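## Task

Remove the blue card from the card stand and set it down lying flat on the table. When done, every other card must still sit in its original pocket, and the stand must be upright with its entire base resting on the table.

## Robot and tools

Robot: two arms, left_arm and right_arm, each a six-joint arm with a two-finger parallel gripper and a wrist camera. left_arm is mounted near y = +0.307 m, right_arm near y = -0.291 m, both at x about 0. Arm names do not match image sides.

Frame: all poses, positions and offsets use the scene frame. Its origin is at table-top height, halfway between the arm mounts, a few cm behind the table's near edge. +x points out over the table, +y toward left_arm, +z up. A gripper's fingers point along its own +z; they close along its own y. end_effector_position is the spot between the finger pads, just under 1 cm back from the tips. Printed positions and orientations may be off by a few cm, more at long reach.

Row layout (shared by execute_actions and move): 14 numbers, each in [-1, 1]. First seven belong to left_arm: dx, dy, dz, rx, ry, rz, opening. Next seven are right_arm in the same order. dx, dy, dz are an offset along scene axes, scaled so 1.0 = 0.6 m (0.1 = 6 cm). rx, ry, rz form one rotation vector, 1.0 = 180 degrees, turning about the gripper's own position. Offsets are measured from that arm's Hand target as it stood when the call began, not from the previous row or target; sending the same offset twice moves twice. To leave an arm alone, give it six zeros. Opening is absolute, not an offset: +1 fully open (about 87 mm gap), 0 roughly 31-49 mm, -0.5 roughly 8-21 mm, -1 closed. A 0 opening is a real command, so always resend the current opening of a gripper you want unchanged.

execute_actions(actions, cameras): actions is a list of actions; each action is a list of up to 15 rows, one per 1/30 s step. A short action repeats its last row to step 15. Every row in one action counts from the action's starting Hand target. Images come only if actions is empty or cameras names some ("all" or names such as cam_high, cam_low, cam_head_left, cam_head_right, cam_left_wrist, cam_right_wrist). An empty list gives a look plus the scene number and task.

move(target, speed, blend, opening_speed, blocking, cameras): straight-line path for each gripper toward the offset target (one 14-number row, or up to 15 rows, all counted from the same starting Hand targets). speed is m/s, 0.002 to 2.9, default 0.25; turning rate is capped at twice that in rad/s. blend (m) rounds corners between listed targets; 0 stops at each. opening_speed (per second on the -1..+1 scale, at least 0.2) ramps the fingers. Changed openings in later targets are applied only after the arms settle there. Paths do not avoid obstacles or the other arm; the whole move is capped at 10 s. blocking=false returns early while motion continues. Avoid paths passing near an arm's own base, which can whip the elbow round.

wait(seconds): 0 to 3600, lets time run with no new command; returns early if a running move ends. stop(): brakes a running move. zoom_image(camera, region): region [x0, y0, x1, y1] in pixels of that camera's latest image (896x504), at most 504 by 504. finished_scene(scene): ends the scene, cannot be undone; make no further call in that same reply.

Results: each arm's end_effector_position (m) and end_effector_quat_wxyz, Hand target (the last commanded pose after clipping; next offsets count from it), Joint positions (gripper last, 0 closed to 1 open), joint velocities (may read "within noise"), joint torques, motor temperatures, Tool commands, grip_measured (gripper position on the command scale). A move adds a "move:" line: done (at rest within 10 mm and 2 degrees), off_target, moving, held, fault, and limits such as paced (pose clipped) or held (steps withheld). Done does not mean no contact.

Behaviour: each step, commanded orientation is clipped to within 40 degrees of the measured one. Friction and gravity often leave the gripper short, sagging or tilted; check after each move and send the missing distance or rotation. Tiny moves may not happen or may go sideways. An arm blocked by something keeps pushing until commanded back past its gripper. To grip, command an opening about 0.04 (up to 0.11) below the grip_measured value seen at first touch; roughly 20 N per pad.

Avoid: dropping or releasing moving parts, hitting the table, fixtures (bar, spacers, plate, low rail) or heavy things fast, arms or grippers touching each other (closing on the other arm's fingers counts), strain on camera cables, and anything ending off the table. Holding loads or straining at unreachable poses heats motors: MOTOR HOT at 75 °C, a fault that folds and disables the arm at 90 °C. Loose objects may be nudged occasionally. Time passes while you think; slower, smoother, gentler motion saves damage, but faster solutions are rewarded.

Each tool is called after "Request:" as name([rows], argument=value, ...), one row to a line, values as JSON.

## Session

Request:
execute_actions(actions=[], cameras=["cam_high","cam_low","cam_left_wrist","cam_right_wrist"])

Request:
zoom_image(camera="cam_high", region=[160, 200, 700, 420])

Scene clock: 0.00 s.
left_arm: end_effector_position=(+0.3892, +0.3288, +0.0292) grip_measured=+1.000 end_effector_quat_wxyz=(+0.537, -0.089, +0.835, +0.080) | right_arm: end_effector_position=(+0.3845, -0.3342, +0.0223) grip_measured=+1.000 end_effector_quat_wxyz=(+0.508, +0.130, +0.851, -0.008)
Joint positions: left_arm=[-0.106 1.7 0.453 0.808 -0.291 -0.09 1] | right_arm=[-0.086 1.636 0.441 0.699 0.071 0.152 1]
Joint velocities: within noise
Joint torques (N m): no reading
Motor temperatures (°C): left_arm=[32 33 33 31 31 31 32] | right_arm=[32 32 31 32 32 31 31]
Heat: left arm: 33 °C; right arm: 32 °C.
Hand target: left_arm +0.3959, +0.3258, +0.0401; +0.551, -0.092, +0.826, +0.076 | right_arm +0.3893, -0.3321, +0.0294; +0.517, +0.129, +0.846, -0.007
Tool commands: left_gripper/opening=+1.0 right_gripper/opening=+1.0
Images, in order (width x height): cam_high 896x504, cam_low 896x504, cam_left_wrist 896x504, cam_right_wrist 896x504.

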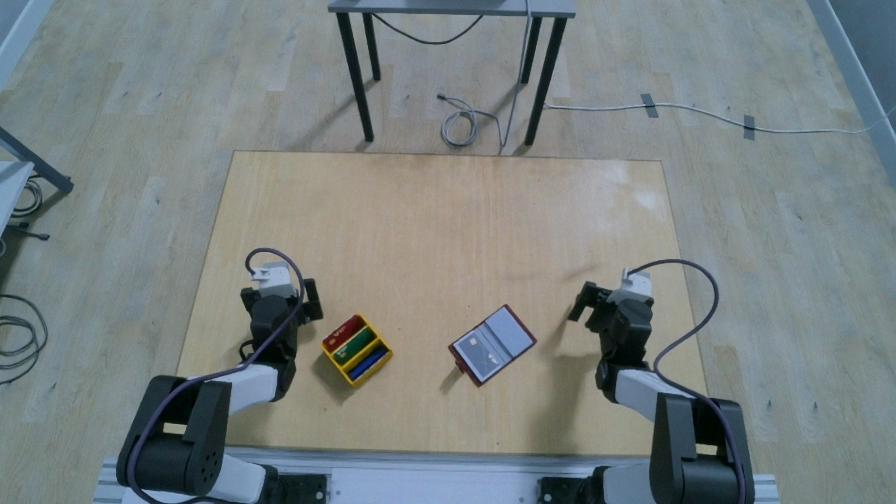

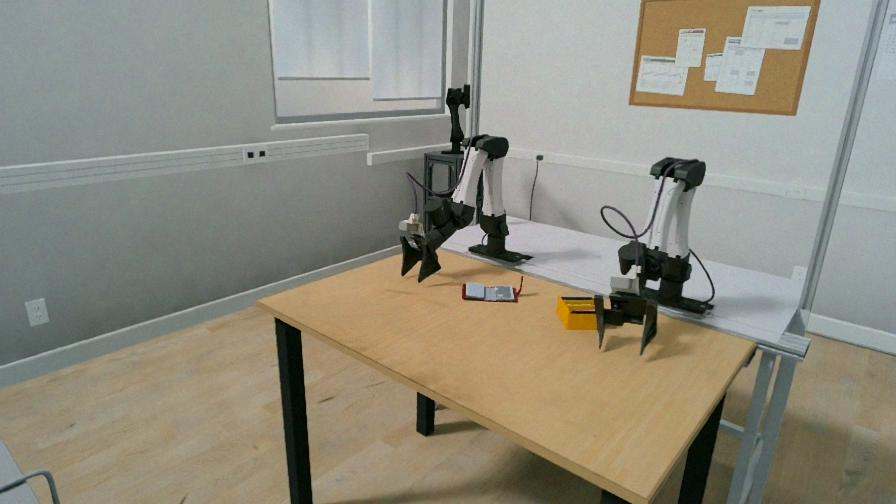

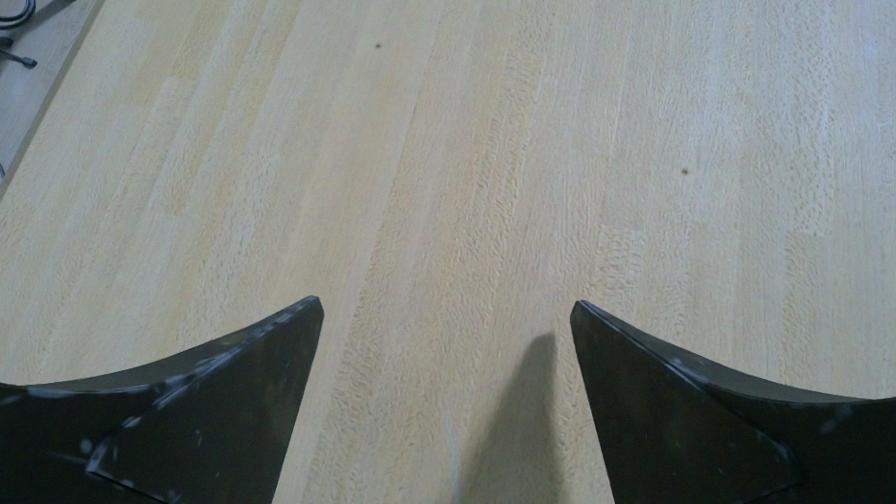

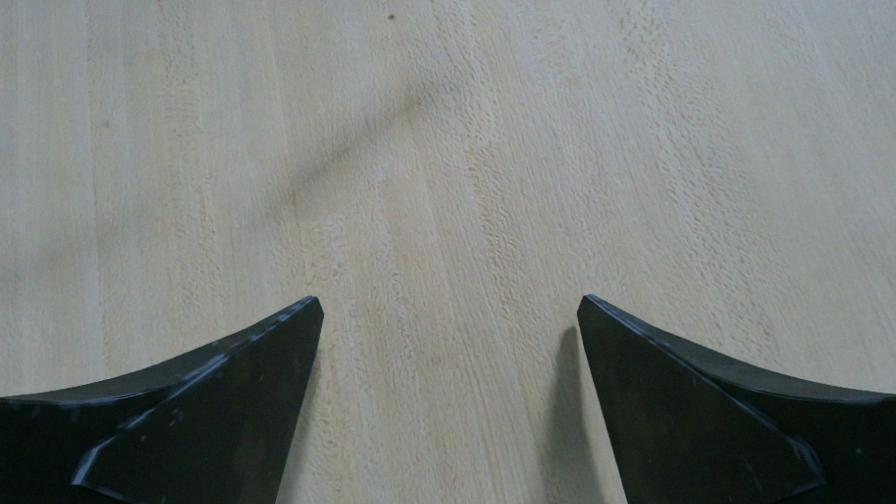

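Region (160, 200, 700, 420) is 540x220 pixels. A region can be at most 504 by 504 pixels.

Request:
zoom_image(camera="cam_high", region=[310, 305, 410, 395])

Request:
zoom_image(camera="cam_low", region=[530, 270, 630, 350])

Scaled by 5.040 from the camera's image (finer frame: 1280x720).

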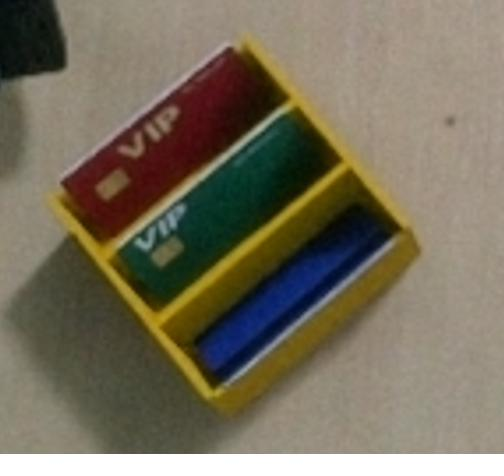

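Scaled by 5.040 from the camera's image (finer frame: 1280x720).

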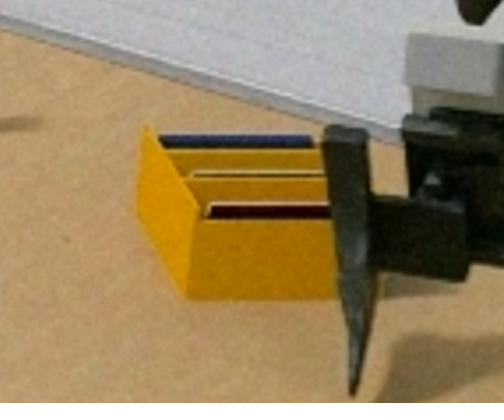

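Request:
move([
  [0,0,0.2,0,0,0,-0.2,0,0,0,0,0,0,1],
  [-0.16,-0.21,0.3,0.1267,0.374,-0.3205,-0.2,0,0,0,0,0,0,1],
], blend=[0.05,0], speed=0.3, cameras=["cam_high","cam_low","cam_left_wrist"])

Request:
zoom_image(camera="cam_low", region=[530, 270, 630, 350])

Scene clock: 25.33 s.
left_arm: end_effector_position=(+0.3025, +0.2043, +0.2087) grip_measured=-0.200 end_effector_quat_wxyz=(+0.056, +0.442, +0.895, +0.014) | right_arm: end_effector_position=(+0.3845, -0.3342, +0.0223) grip_measured=+1.000 end_effector_quat_wxyz=(+0.508, +0.130, +0.851, -0.008)
Joint positions: left_arm=[-0.447 1.846 1.944 -1.554 -0.027 0.515 0.4] | right_arm=[-0.086 1.636 0.441 0.699 0.071 0.152 1]
Joint torques (N m): left_arm=[0.31 -8.44 7.02 0.41 0.04 0.02] | right_arm=[0.28 -5.46 6.23 1.87 -0.1 0.06]
Heat: left arm: 35 °C; right arm: 35 °C.
Hand target: left_arm +0.2999, +0.1998, +0.2201; +0.000, +0.447, +0.894, +0.000 | right_arm +0.3893, -0.3321, +0.0294; +0.517, +0.129, +0.846, -0.007
Off the commanded pose: left_arm 0.013 m, 7 deg | right_arm 0.009 m, 1 deg.
joint sent to its limit (left arm) — joint 4 (wrist pitch), lower limit. The joint targets are off in position and orientation.
move: off_target (left_arm)

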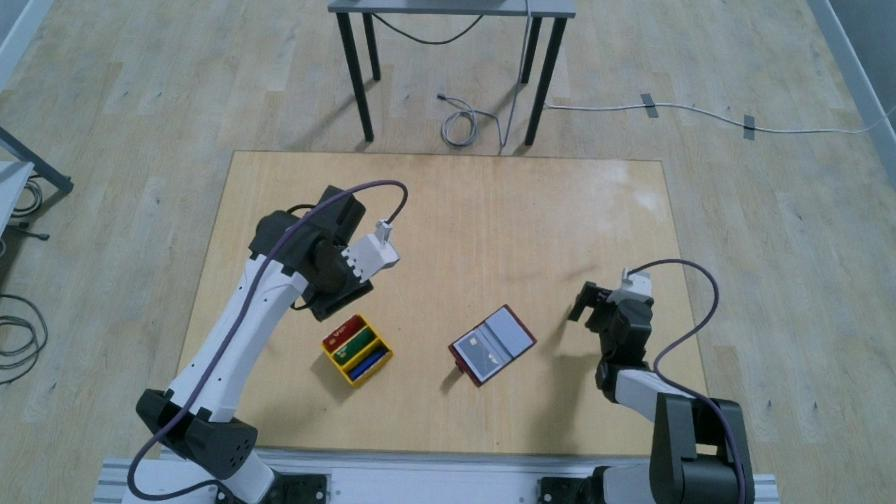

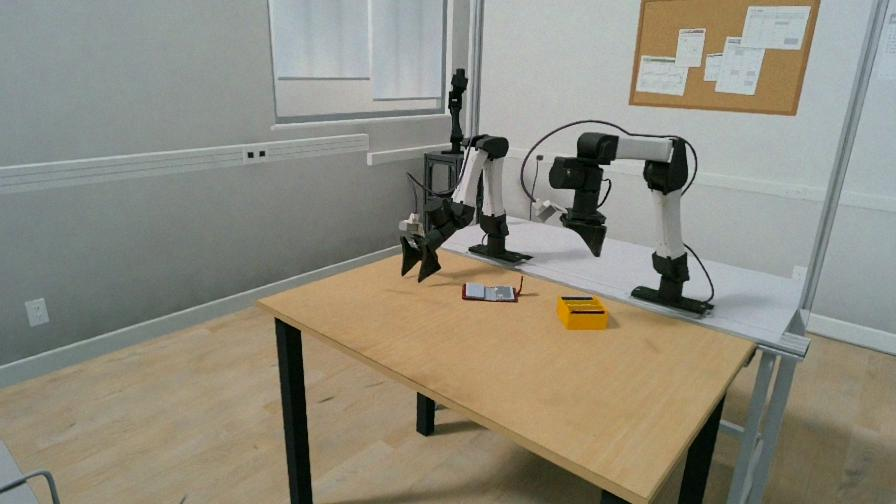

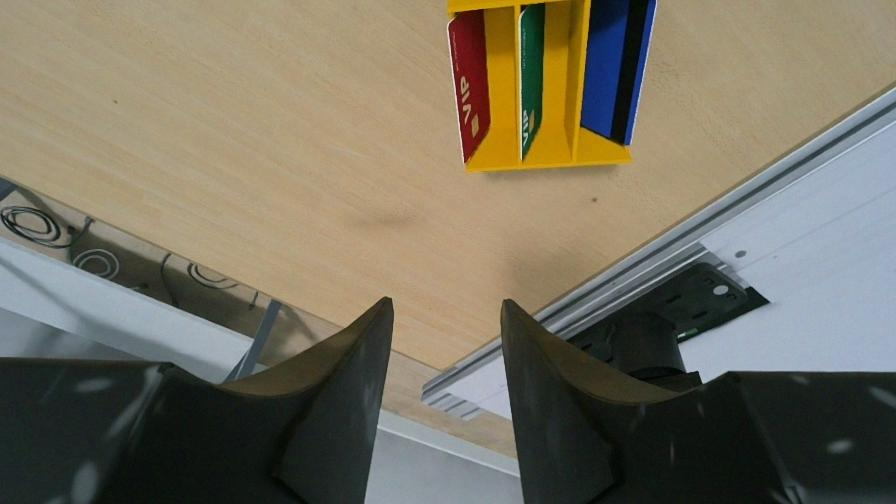

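Scaled by 5.040 from the camera's image (finer frame: 1280x720).

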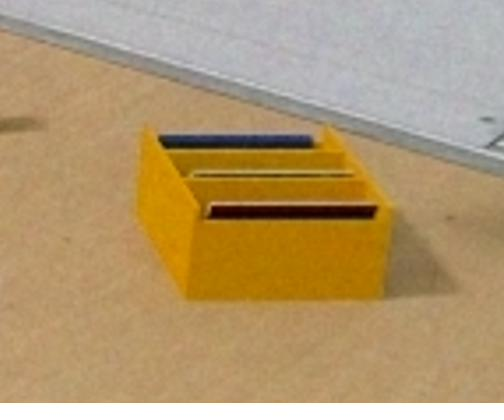

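Request:
move(target=[-0.133,-0.108,-0.067,0.0827,-0.1116,0,0,0,0,0,0,0,0,1], cameras=["cam_high","cam_low","cam_left_wrist"])

Scene clock: 44.40 s.
left_arm: end_effector_position=(+0.2183, +0.1380, +0.1794) grip_measured=+0.000 end_effector_quat_wxyz=(+0.085, +0.440, +0.874, +0.187) | right_arm: end_effector_position=(+0.3845, -0.3342, +0.0223) grip_measured=+1.000 end_effector_quat_wxyz=(+0.508, +0.130, +0.851, -0.008)
Joint positions: left_arm=[-0.956 1.737 1.614 -1.459 -0.42 0.016 0.5] | right_arm=[-0.086 1.636 0.441 0.699 0.071 0.152 1]
Joint torques (N m): left_arm=[0.38 -6.64 4.7 0.52 -0.44 -0.17] | right_arm=[0.31 -5.42 6.22 1.87 -0.11 0.05]
Motor temperatures (°C): left_arm=[32 38 37 33 31 31 32] | right_arm=[32 34 32 36 32 31 31]
Heat: left arm: 38 °C; right arm: 36 °C.
Hand target: left_arm +0.2201, +0.1350, +0.1799; +0.098, +0.437, +0.873, +0.193 | right_arm +0.3893, -0.3321, +0.0294; +0.517, +0.129, +0.846, -0.007
Off the commanded pose: left_arm 0.004 m, 2 deg | right_arm 0.009 m, 1 deg.
move: done

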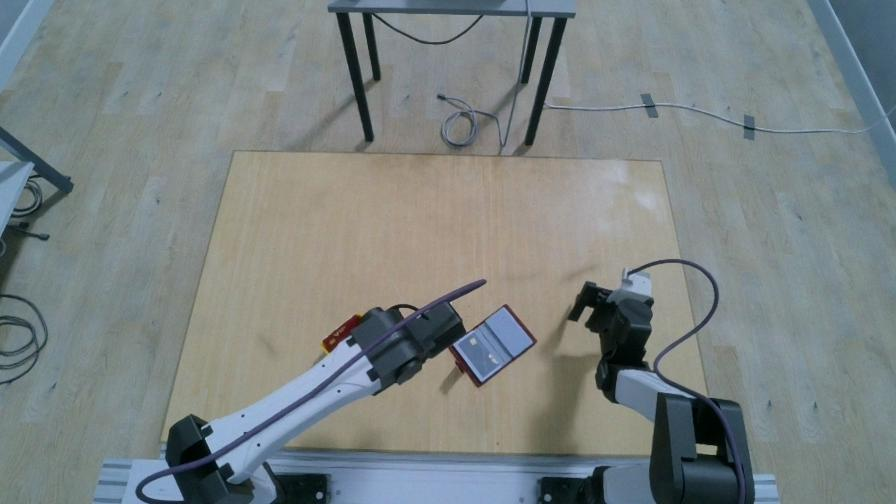

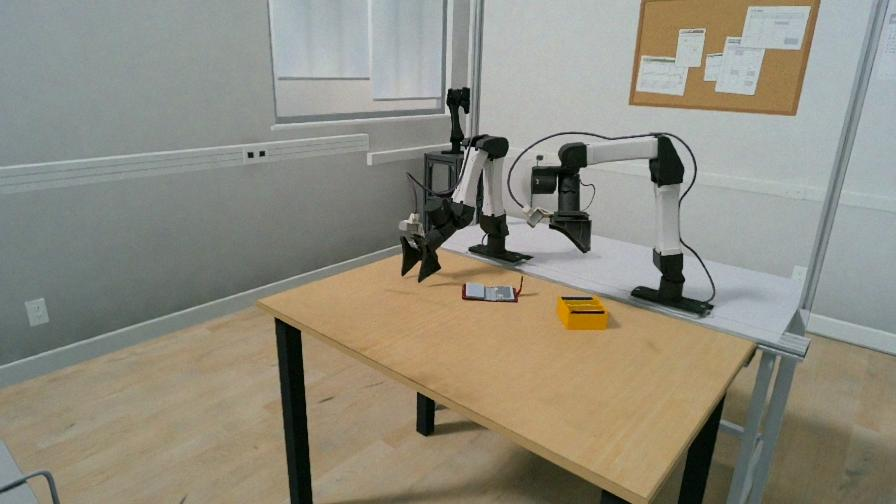

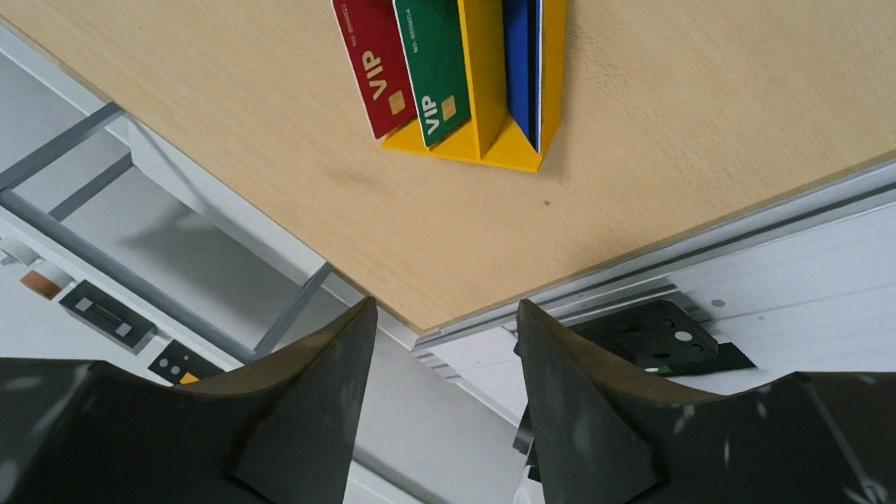

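Request:
zoom_image(camera="cam_left_wrist", region=[440, 0, 620, 190])

Scaled by 2.653 from the camera's image (finer frame: 1280x720).

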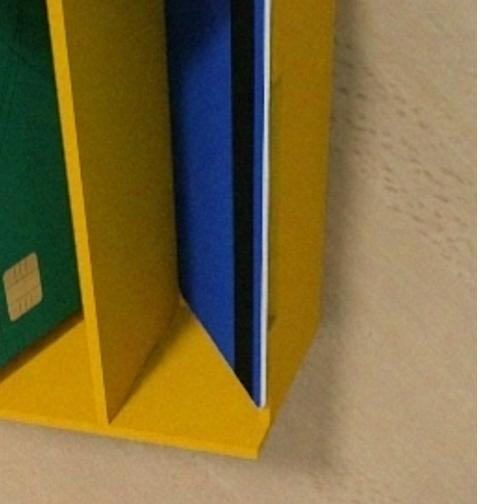

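Request:
move(target=[-0.022,-0.079,-0.085,0.02,-0.0267,0,0,0,0,0,0,0,0,1], cameras=["cam_low","cam_left_wrist"])

Request:
zoom_image(camera="cam_left_wrist", region=[340, 0, 560, 230])

Scene clock: 75.50 s.
left_arm: end_effector_position=(+0.2016, +0.0946, +0.1268) grip_measured=+0.000 end_effector_quat_wxyz=(+0.098, +0.439, +0.860, +0.240) | right_arm: end_effector_position=(+0.3845, -0.3342, +0.0223) grip_measured=+1.000 end_effector_quat_wxyz=(+0.508, +0.130, +0.851, -0.008)
Joint positions: left_arm=[-1.12 1.894 1.559 -1.364 -0.515 -0.168 0.5] | right_arm=[-0.086 1.636 0.441 0.699 0.071 0.152 1]
Joint torques (N m): left_arm=[0.81 -7.64 5.61 0.37 -0.53 -0.17] | right_arm=[0.31 -5.49 6.24 1.85 -0.1 0.06]
Heat: left arm: 40 °C; right arm: 37 °C.
Hand target: left_arm +0.2069, +0.0876, +0.1289; +0.120, +0.431, +0.862, +0.238 | right_arm +0.3893, -0.3321, +0.0294; +0.517, +0.129, +0.846, -0.007
Off the commanded pose: left_arm 0.009 m, 3 deg | right_arm 0.009 m, 1 deg.
move: off_target (left_arm)

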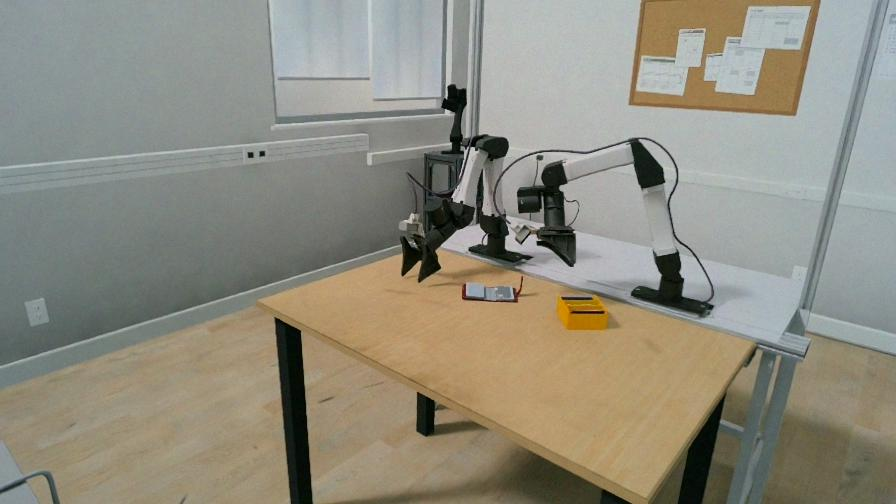

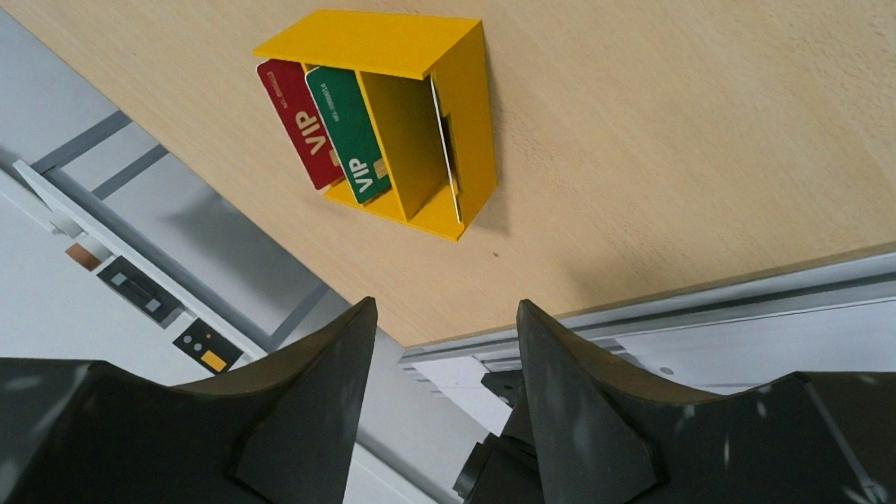

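Scaled by 2.191 from the camera's image (finer frame: 1280x720).

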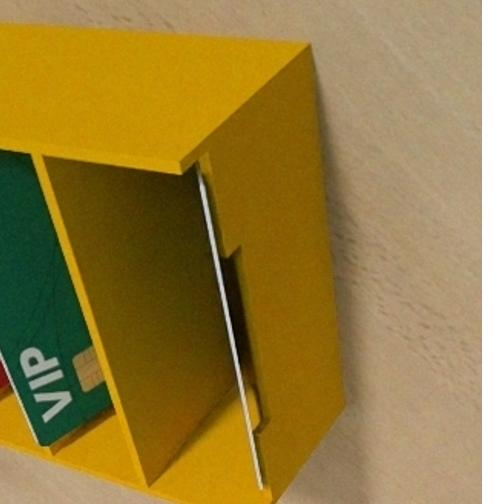

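Request:
move(target=[0.0238,0.0408,-0.0897,-0.0196,-0.0169,0.0447,-0.35,0,0,0,0,0,0,1], speed=0.15, cameras=["cam_low","cam_left_wrist"])

Request:
zoom_image(camera="cam_low", region=[530, 240, 650, 350])

Scene clock: 90.97 s.
left_arm: end_effector_position=(+0.2163, +0.1163, +0.0677) grip_measured=-0.350 end_effector_quat_wxyz=(+0.110, +0.370, +0.892, +0.236) | right_arm: end_effector_position=(+0.3845, -0.3342, +0.0223) grip_measured=+1.000 end_effector_quat_wxyz=(+0.508, +0.130, +0.851, -0.008)
Joint positions: left_arm=[-1.032 1.894 1.33 -1.103 -0.524 -0.229 0.325] | right_arm=[-0.086 1.636 0.441 0.699 0.071 0.152 1]
Joint torques (N m): left_arm=[0.94 -9.94 4.11 0.48 -0.55 -0.18] | right_arm=[0.29 -5.41 6.23 1.87 -0.1 0.05]
Heat: left arm: 40 °C; right arm: 38 °C.
Hand target: left_arm +0.2212, +0.1121, +0.0751; +0.139, +0.359, +0.894, +0.231 | right_arm +0.3893, -0.3321, +0.0294; +0.517, +0.129, +0.846, -0.007
Off the commanded pose: left_arm 0.010 m, 4 deg | right_arm 0.009 m, 1 deg.
move: off_target (left_arm)

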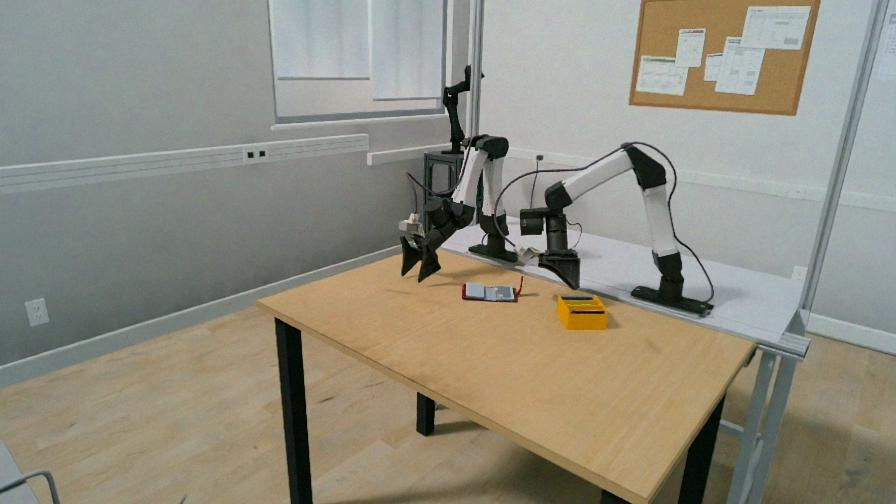

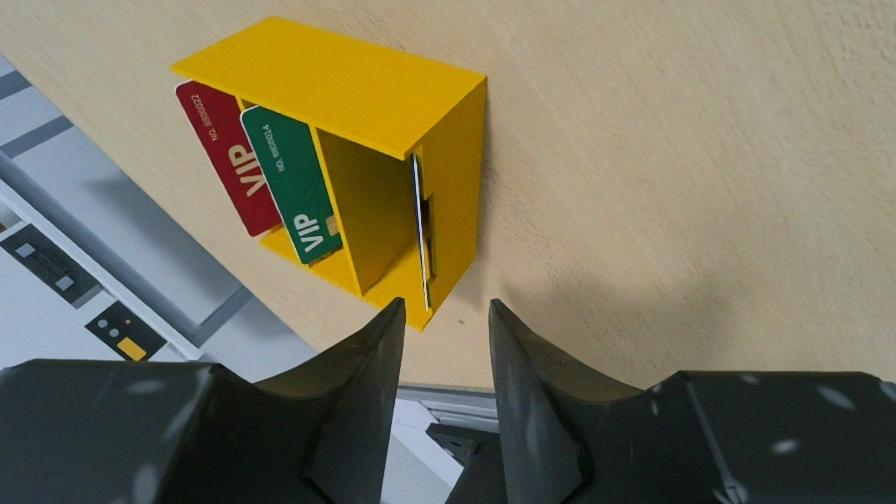

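Scaled by 4.200 from the camera's image (finer frame: 1280x720).

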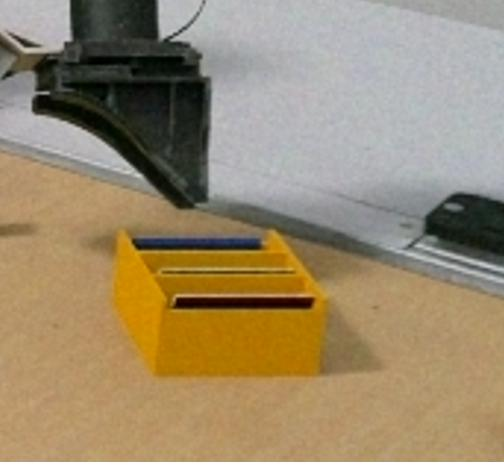

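Request:
move(target=[0.025,0.0303,-0.042,0,0,0,-0.35,0,0,0,0,0,0,1], speed=0.1, cameras=["cam_left_wrist","cam_low"])

Request:
zoom_image(camera="cam_low", region=[530, 240, 650, 350])

Scene clock: 107.47 s.
left_arm: end_effector_position=(+0.2303, +0.1351, +0.0419) grip_measured=-0.350 end_effector_quat_wxyz=(+0.111, +0.363, +0.895, +0.236) | right_arm: end_effector_position=(+0.3845, -0.3342, +0.0223) grip_measured=+1.000 end_effector_quat_wxyz=(+0.508, +0.130, +0.851, -0.008)
Joint positions: left_arm=[-0.963 1.894 1.223 -0.957 -0.531 -0.166 0.325] | right_arm=[-0.086 1.636 0.441 0.699 0.071 0.152 1]
Joint torques (N m): left_arm=[0.83 -9.89 4.04 0.56 -0.52 -0.03] | right_arm=[0.24 -5.45 6.23 1.87 -0.1 0.07]
Heat: left arm: 42 °C; right arm: 39 °C.
Hand target: left_arm +0.2362, +0.1303, +0.0499; +0.139, +0.359, +0.894, +0.231 | right_arm +0.3893, -0.3321, +0.0294; +0.517, +0.129, +0.846, -0.007
Off the commanded pose: left_arm 0.011 m, 3 deg | right_arm 0.009 m, 1 deg.
move: off_target (left_arm)
Images, in order (width x height): cam_low 896x504, cam_left_wrist 896x504.

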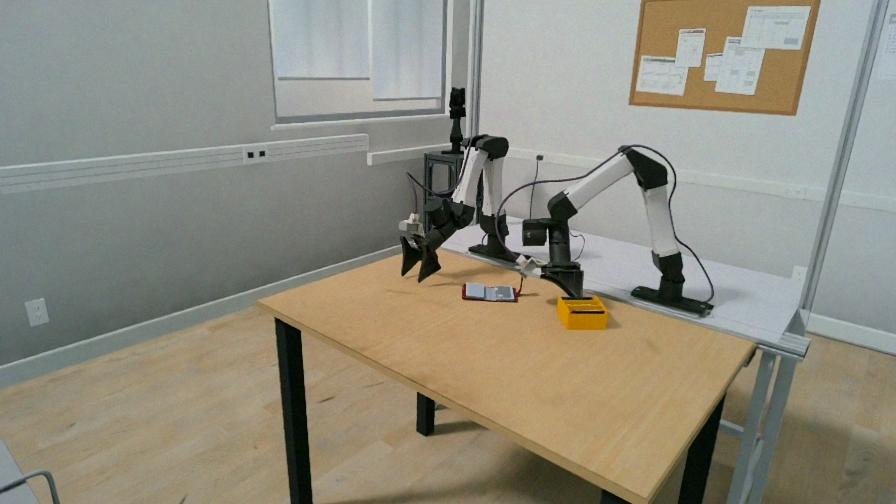

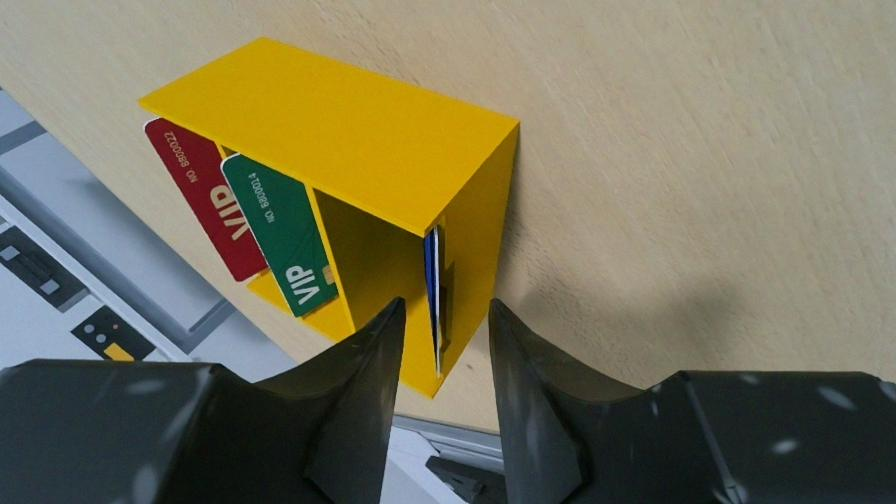

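Scaled by 4.200 from the camera's image (finer frame: 1280x720).

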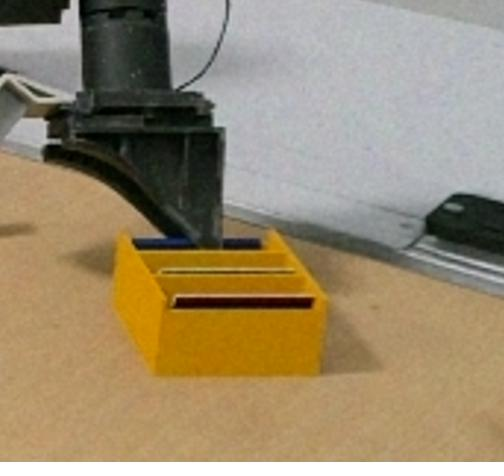

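Request:
move(target=[0,0,0,0,0,0,-1,0,0,0,0,0,0,1], opening_speed=0.6, cameras=["cam_left_wrist"])

Request:
zoom_image(camera="cam_left_wrist", region=[360, 200, 540, 400])

Scene clock: 112.60 s.
left_arm: end_effector_position=(+0.2309, +0.1347, +0.0437) grip_measured=-0.818 end_effector_quat_wxyz=(+0.115, +0.364, +0.893, +0.237) | right_arm: end_effector_position=(+0.3845, -0.3342, +0.0223) grip_measured=+1.000 end_effector_quat_wxyz=(+0.508, +0.130, +0.851, -0.008)
Joint positions: left_arm=[-0.967 1.889 1.223 -0.957 -0.537 -0.165 0.091] | right_arm=[-0.086 1.636 0.441 0.699 0.071 0.152 1]
Joint torques (N m): left_arm=[0.84 -9.57 4.08 0.58 -0.46 -0.03] | right_arm=[0.25 -5.46 6.23 1.87 -0.1 0.06]
Motor temperatures (°C): left_arm=[32 43 37 32 31 31 32] | right_arm=[32 35 34 39 32 31 31]
Heat: left arm: 43 °C; right arm: 39 °C.
Hand target: left_arm +0.2362, +0.1303, +0.0499; +0.139, +0.359, +0.894, +0.231 | right_arm +0.3893, -0.3321, +0.0294; +0.517, +0.129, +0.846, -0.007
Off the commanded pose: left_arm 0.009 m, 3 deg | right_arm 0.009 m, 1 deg.
move: done

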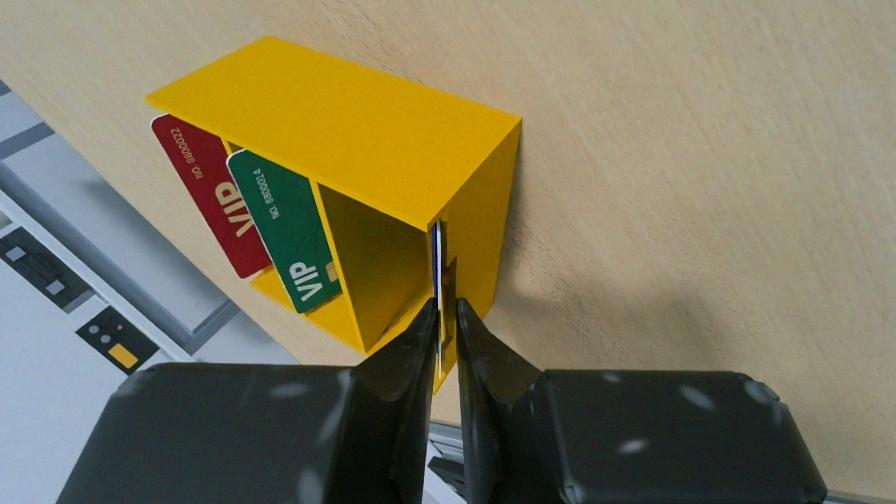

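Scaled by 2.520 from the camera's image (finer frame: 1280x720).

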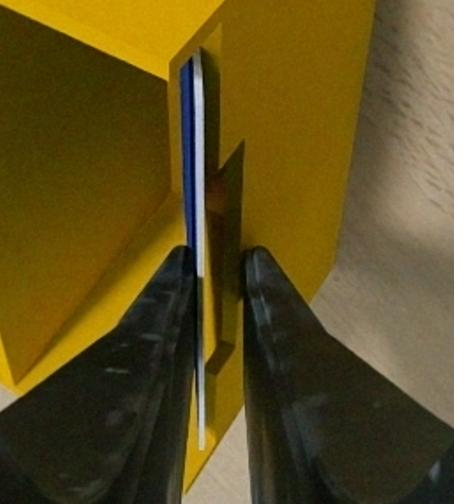

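Request:
move([
  [0,0,0,0,0,0,-0.55,0,0,0,0,0,0,1],
  [-0.002,-0.002,0.0045,0,0,0,-0.55,0,0,0,0,0,0,1],
  [-0.002,-0.002,0.0045,0,0,0,-1,0,0,0,0,0,0,1],
], opening_speed=0.8, cameras=["cam_left_wrist"])

Request:
zoom_image(camera="cam_left_wrist", region=[360, 200, 540, 400])

Scene clock: 123.23 s.
left_arm: end_effector_position=(+0.2314, +0.1351, +0.0442) grip_measured=-0.825 end_effector_quat_wxyz=(+0.116, +0.363, +0.894, +0.237) | right_arm: end_effector_position=(+0.3845, -0.3342, +0.0223) grip_measured=+1.000 end_effector_quat_wxyz=(+0.508, +0.130, +0.851, -0.008)
Joint positions: left_arm=[-0.965 1.887 1.223 -0.957 -0.538 -0.165 0.087] | right_arm=[-0.086 1.636 0.441 0.699 0.071 0.152 1]
Joint torques (N m): left_arm=[0.4 -9.65 4.68 0.42 -0.45 -0.09] | right_arm=[0.25 -5.46 6.26 1.86 -0.1 0.06]
Heat: left arm: 45 °C; right arm: 39 °C.
Hand target: left_arm +0.2350, +0.1291, +0.0526; +0.139, +0.359, +0.894, +0.231 | right_arm +0.3893, -0.3321, +0.0294; +0.517, +0.129, +0.846, -0.007
Off the commanded pose: left_arm 0.011 m, 3 deg | right_arm 0.009 m, 1 deg.
move: off_target (left_arm); target 3's new opening was sent with left_arm's hand 0.012 m and 3 deg from that target

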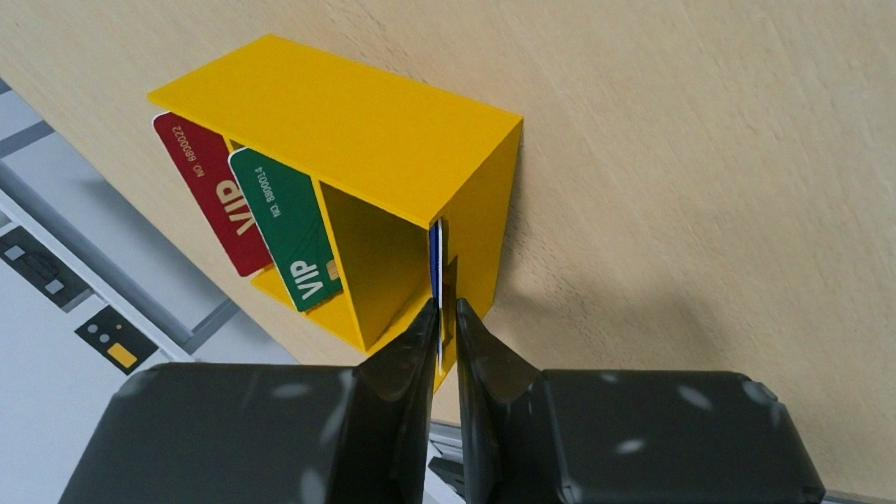

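Scaled by 2.520 from the camera's image (finer frame: 1280x720).

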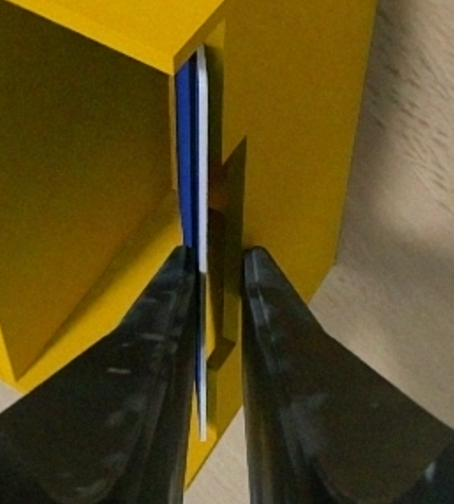

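Request:
move([
  [0,0,0,0,0,0,-0.5,0,0,0,0,0,0,1],
  [-0.005,-0.005,0.0115,0,0,0,-0.5,0,0,0,0,0,0,1],
], opening_speed=1, cameras=["cam_left_wrist"])

Request:
zoom_image(camera="cam_left_wrist", region=[360, 200, 540, 400])

Scene clock: 129.83 s.
left_arm: end_effector_position=(+0.2282, +0.1347, +0.0447) grip_measured=-0.500 end_effector_quat_wxyz=(+0.113, +0.366, +0.892, +0.239) | right_arm: end_effector_position=(+0.3845, -0.3342, +0.0223) grip_measured=+1.000 end_effector_quat_wxyz=(+0.508, +0.130, +0.851, -0.008)
Joint positions: left_arm=[-0.974 1.887 1.223 -0.968 -0.538 -0.17 0.25] | right_arm=[-0.086 1.636 0.441 0.699 0.071 0.152 1]
Joint torques (N m): left_arm=[0.28 -10.11 6.41 0.16 -0.43 -0.21] | right_arm=[0.29 -5.52 6.23 1.86 -0.11 0.06]
Heat: left arm: 45 °C; right arm: 39 °C.
Hand target: left_arm +0.2320, +0.1261, +0.0595; +0.139, +0.359, +0.894, +0.231 | right_arm +0.3893, -0.3321, +0.0294; +0.517, +0.129, +0.846, -0.007
Off the commanded pose: left_arm 0.018 m, 3 deg | right_arm 0.009 m, 1 deg.
move: off_target (left_arm)

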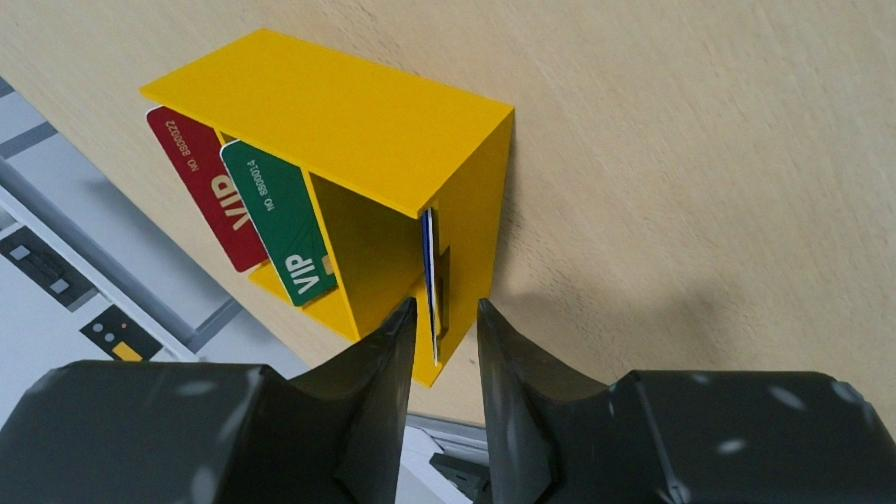

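Scaled by 2.520 from the camera's image (finer frame: 1280x720).

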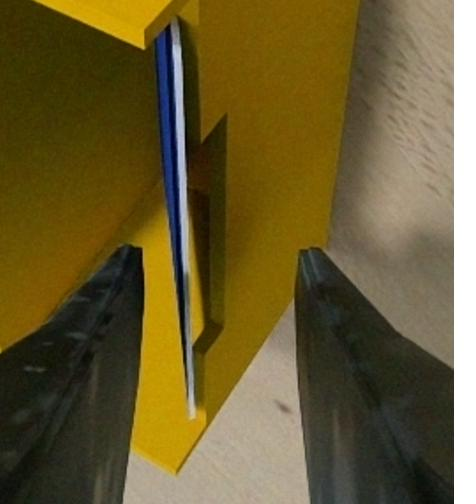

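Request:
move(target=[0,0,0,0,0,0,-1,0,0,0,0,0,0,1], opening_speed=0.8, cameras=["cam_left_wrist"])

Request:
zoom_image(camera="cam_left_wrist", region=[360, 200, 540, 400])

Scene clock: 139.10 s.
left_arm: end_effector_position=(+0.2304, +0.1378, +0.0486) grip_measured=-0.989 end_effector_quat_wxyz=(+0.118, +0.366, +0.889, +0.249) | right_arm: end_effector_position=(+0.3845, -0.3342, +0.0223) grip_measured=+1.000 end_effector_quat_wxyz=(+0.508, +0.130, +0.851, -0.008)
Joint positions: left_arm=[-0.974 1.881 1.223 -0.976 -0.561 -0.17 0.005] | right_arm=[-0.086 1.636 0.441 0.699 0.071 0.152 1]
Joint torques (N m): left_arm=[0.23 -9.5 6.45 0.23 -0.24 -0.19] | right_arm=[0.32 -5.48 6.23 1.87 -0.11 0.07]
Heat: left arm: 45 °C; right arm: 40 °C.
Hand target: left_arm +0.2320, +0.1261, +0.0595; +0.139, +0.359, +0.894, +0.231 | right_arm +0.3893, -0.3321, +0.0294; +0.517, +0.129, +0.846, -0.007
Off the commanded pose: left_arm 0.016 m, 3 deg | right_arm 0.009 m, 1 deg.
move: done

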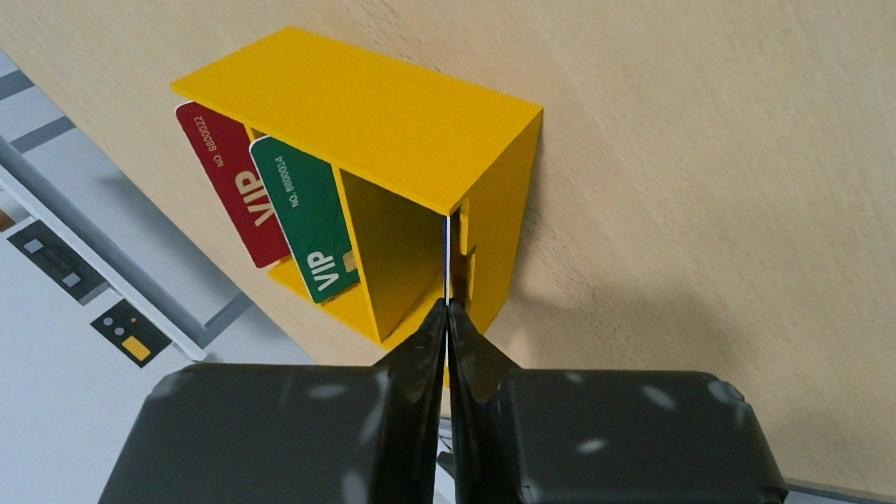

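Scaled by 2.520 from the camera's image (finer frame: 1280x720).

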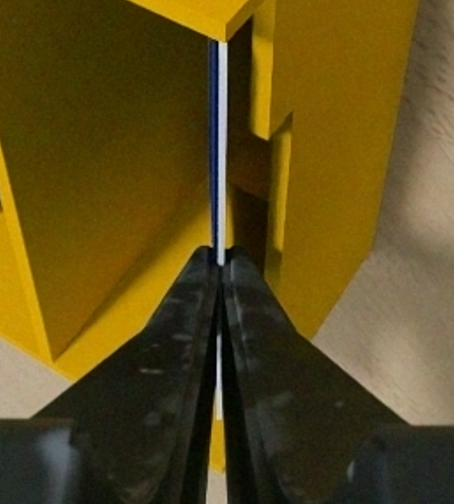

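Request:
move(target=[-0.02,-0.02,0.14,0,0,0,-1,0,0,0,0,0,0,1], speed=0.1, cameras=["cam_left_wrist","cam_low"])

Scene clock: 159.20 s.
left_arm: end_effector_position=(+0.2208, +0.1231, +0.1301) grip_measured=-0.990 end_effector_quat_wxyz=(+0.118, +0.367, +0.888, +0.251) | right_arm: end_effector_position=(+0.3845, -0.3342, +0.0223) grip_measured=+1.000 end_effector_quat_wxyz=(+0.508, +0.130, +0.851, -0.008)
Joint positions: left_arm=[-1.026 1.837 1.498 -1.328 -0.56 -0.229 0.005] | right_arm=[-0.086 1.636 0.441 0.699 0.071 0.152 1]
Joint torques (N m): left_arm=[0.17 -9.48 7.69 0.08 -0.24 -0.18] | right_arm=[0.31 -5.44 6.22 1.86 -0.11 0.06]
Heat: left arm: 44 °C; right arm: 40 °C.
Hand target: left_arm +0.2200, +0.1141, +0.1435; +0.139, +0.359, +0.894, +0.231 | right_arm +0.3893, -0.3321, +0.0294; +0.517, +0.129, +0.846, -0.007
Off the commanded pose: left_arm 0.016 m, 3 deg | right_arm 0.009 m, 1 deg.
move: off_target (left_arm)
Images, in order (width x height): cam_low 896x504, cam_left_wrist 896x504.

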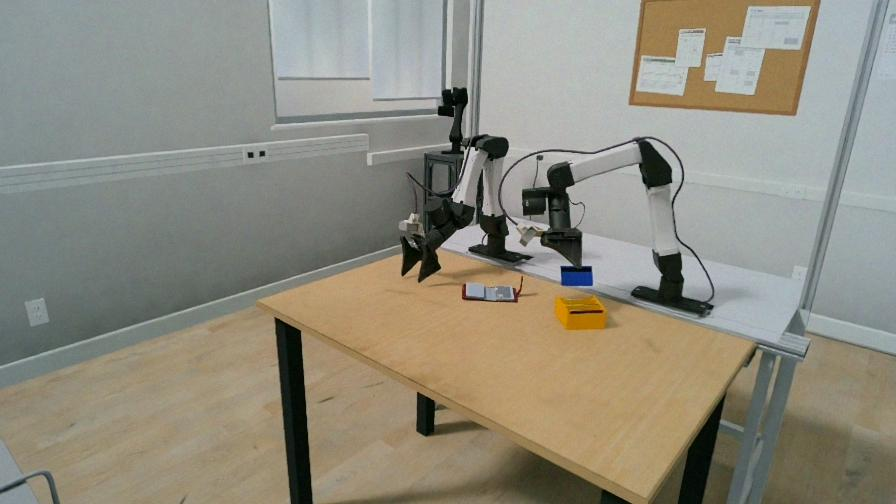

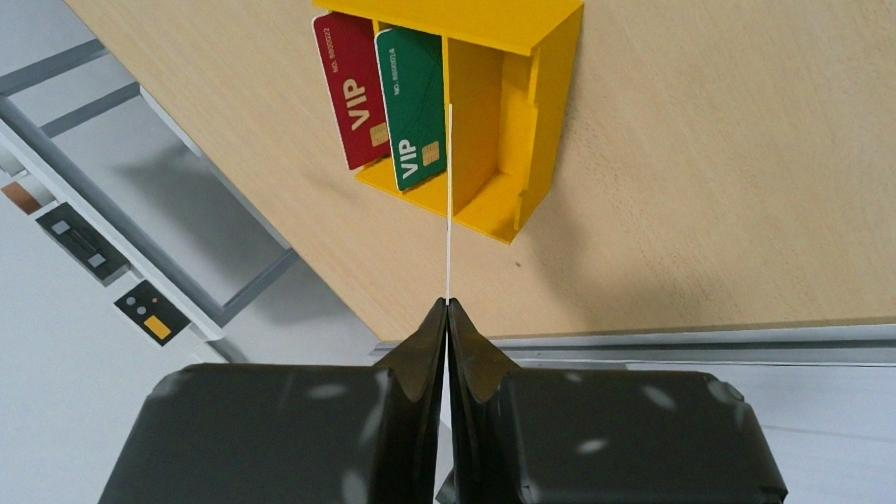

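Request:
move([
  [0.19,0.24,0.07,0.06,-0.0763,-0.0767,-1,0,0,0,0,0,0,1],
  [0.383,0.477,-0.07,0.1177,-0.1526,-0.1535,-1,0,0,0,0,0,0,1],
], blend=[0.05,0], speed=0.3, cameras=["cam_high","cam_left_wrist","cam_low"])

Scene clock: 164.77 s.
left_arm: end_effector_position=(+0.4430, +0.4042, +0.0943) grip_measured=-0.990 end_effector_quat_wxyz=(+0.304, +0.518, +0.681, +0.419) | right_arm: end_effector_position=(+0.3845, -0.3342, +0.0223) grip_measured=+1.000 end_effector_quat_wxyz=(+0.508, +0.130, +0.851, -0.008)
Joint positions: left_arm=[-0.005 1.726 0.731 0.505 -0.228 1.476 0.005] | right_arm=[-0.086 1.636 0.441 0.699 0.071 0.152 1]
Joint torques (N m): left_arm=[1.24 -6.06 4.42 2.56 0.08 -0.06] | right_arm=[0.28 -5.48 6.27 1.87 -0.11 0.06]
Heat: left arm: 44 °C; right arm: 40 °C.
Hand target: left_arm +0.4498, +0.4003, +0.1015; +0.327, +0.514, +0.669, +0.426 | right_arm +0.3893, -0.3321, +0.0294; +0.517, +0.129, +0.846, -0.007
Off the commanded pose: left_arm 0.011 m, 3 deg | right_arm 0.009 m, 1 deg.
move: off_target (left_arm)
Images, in order (width x height): cam_high 896x504, cam_low 896x504, cam_left_wrist 896x504.

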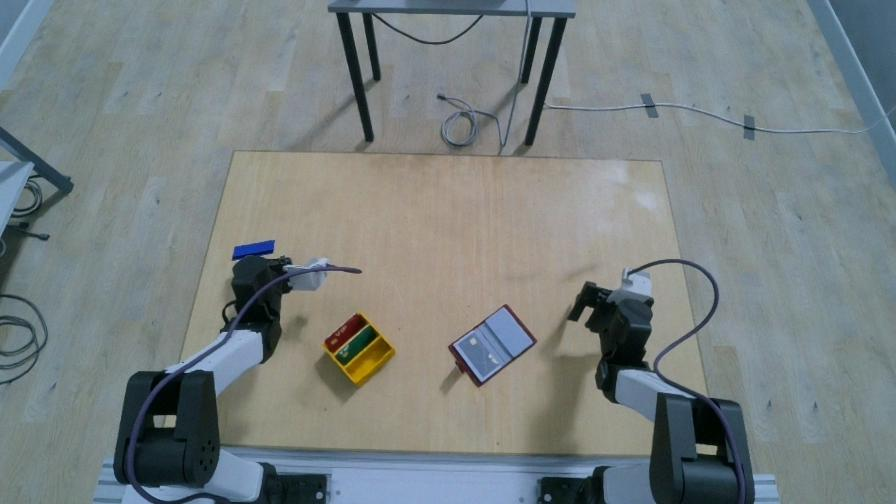

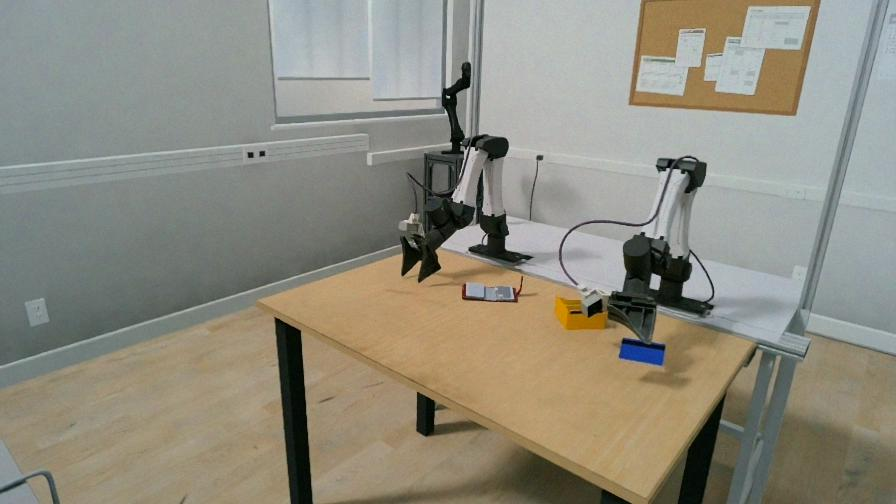

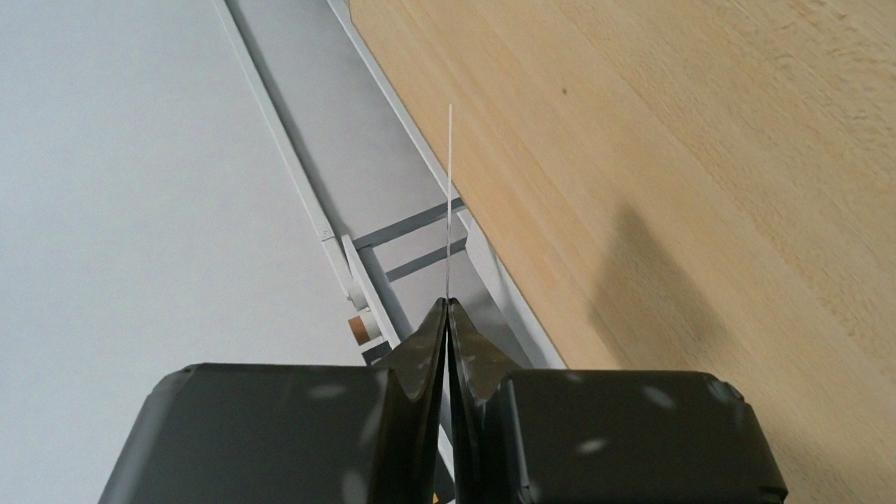

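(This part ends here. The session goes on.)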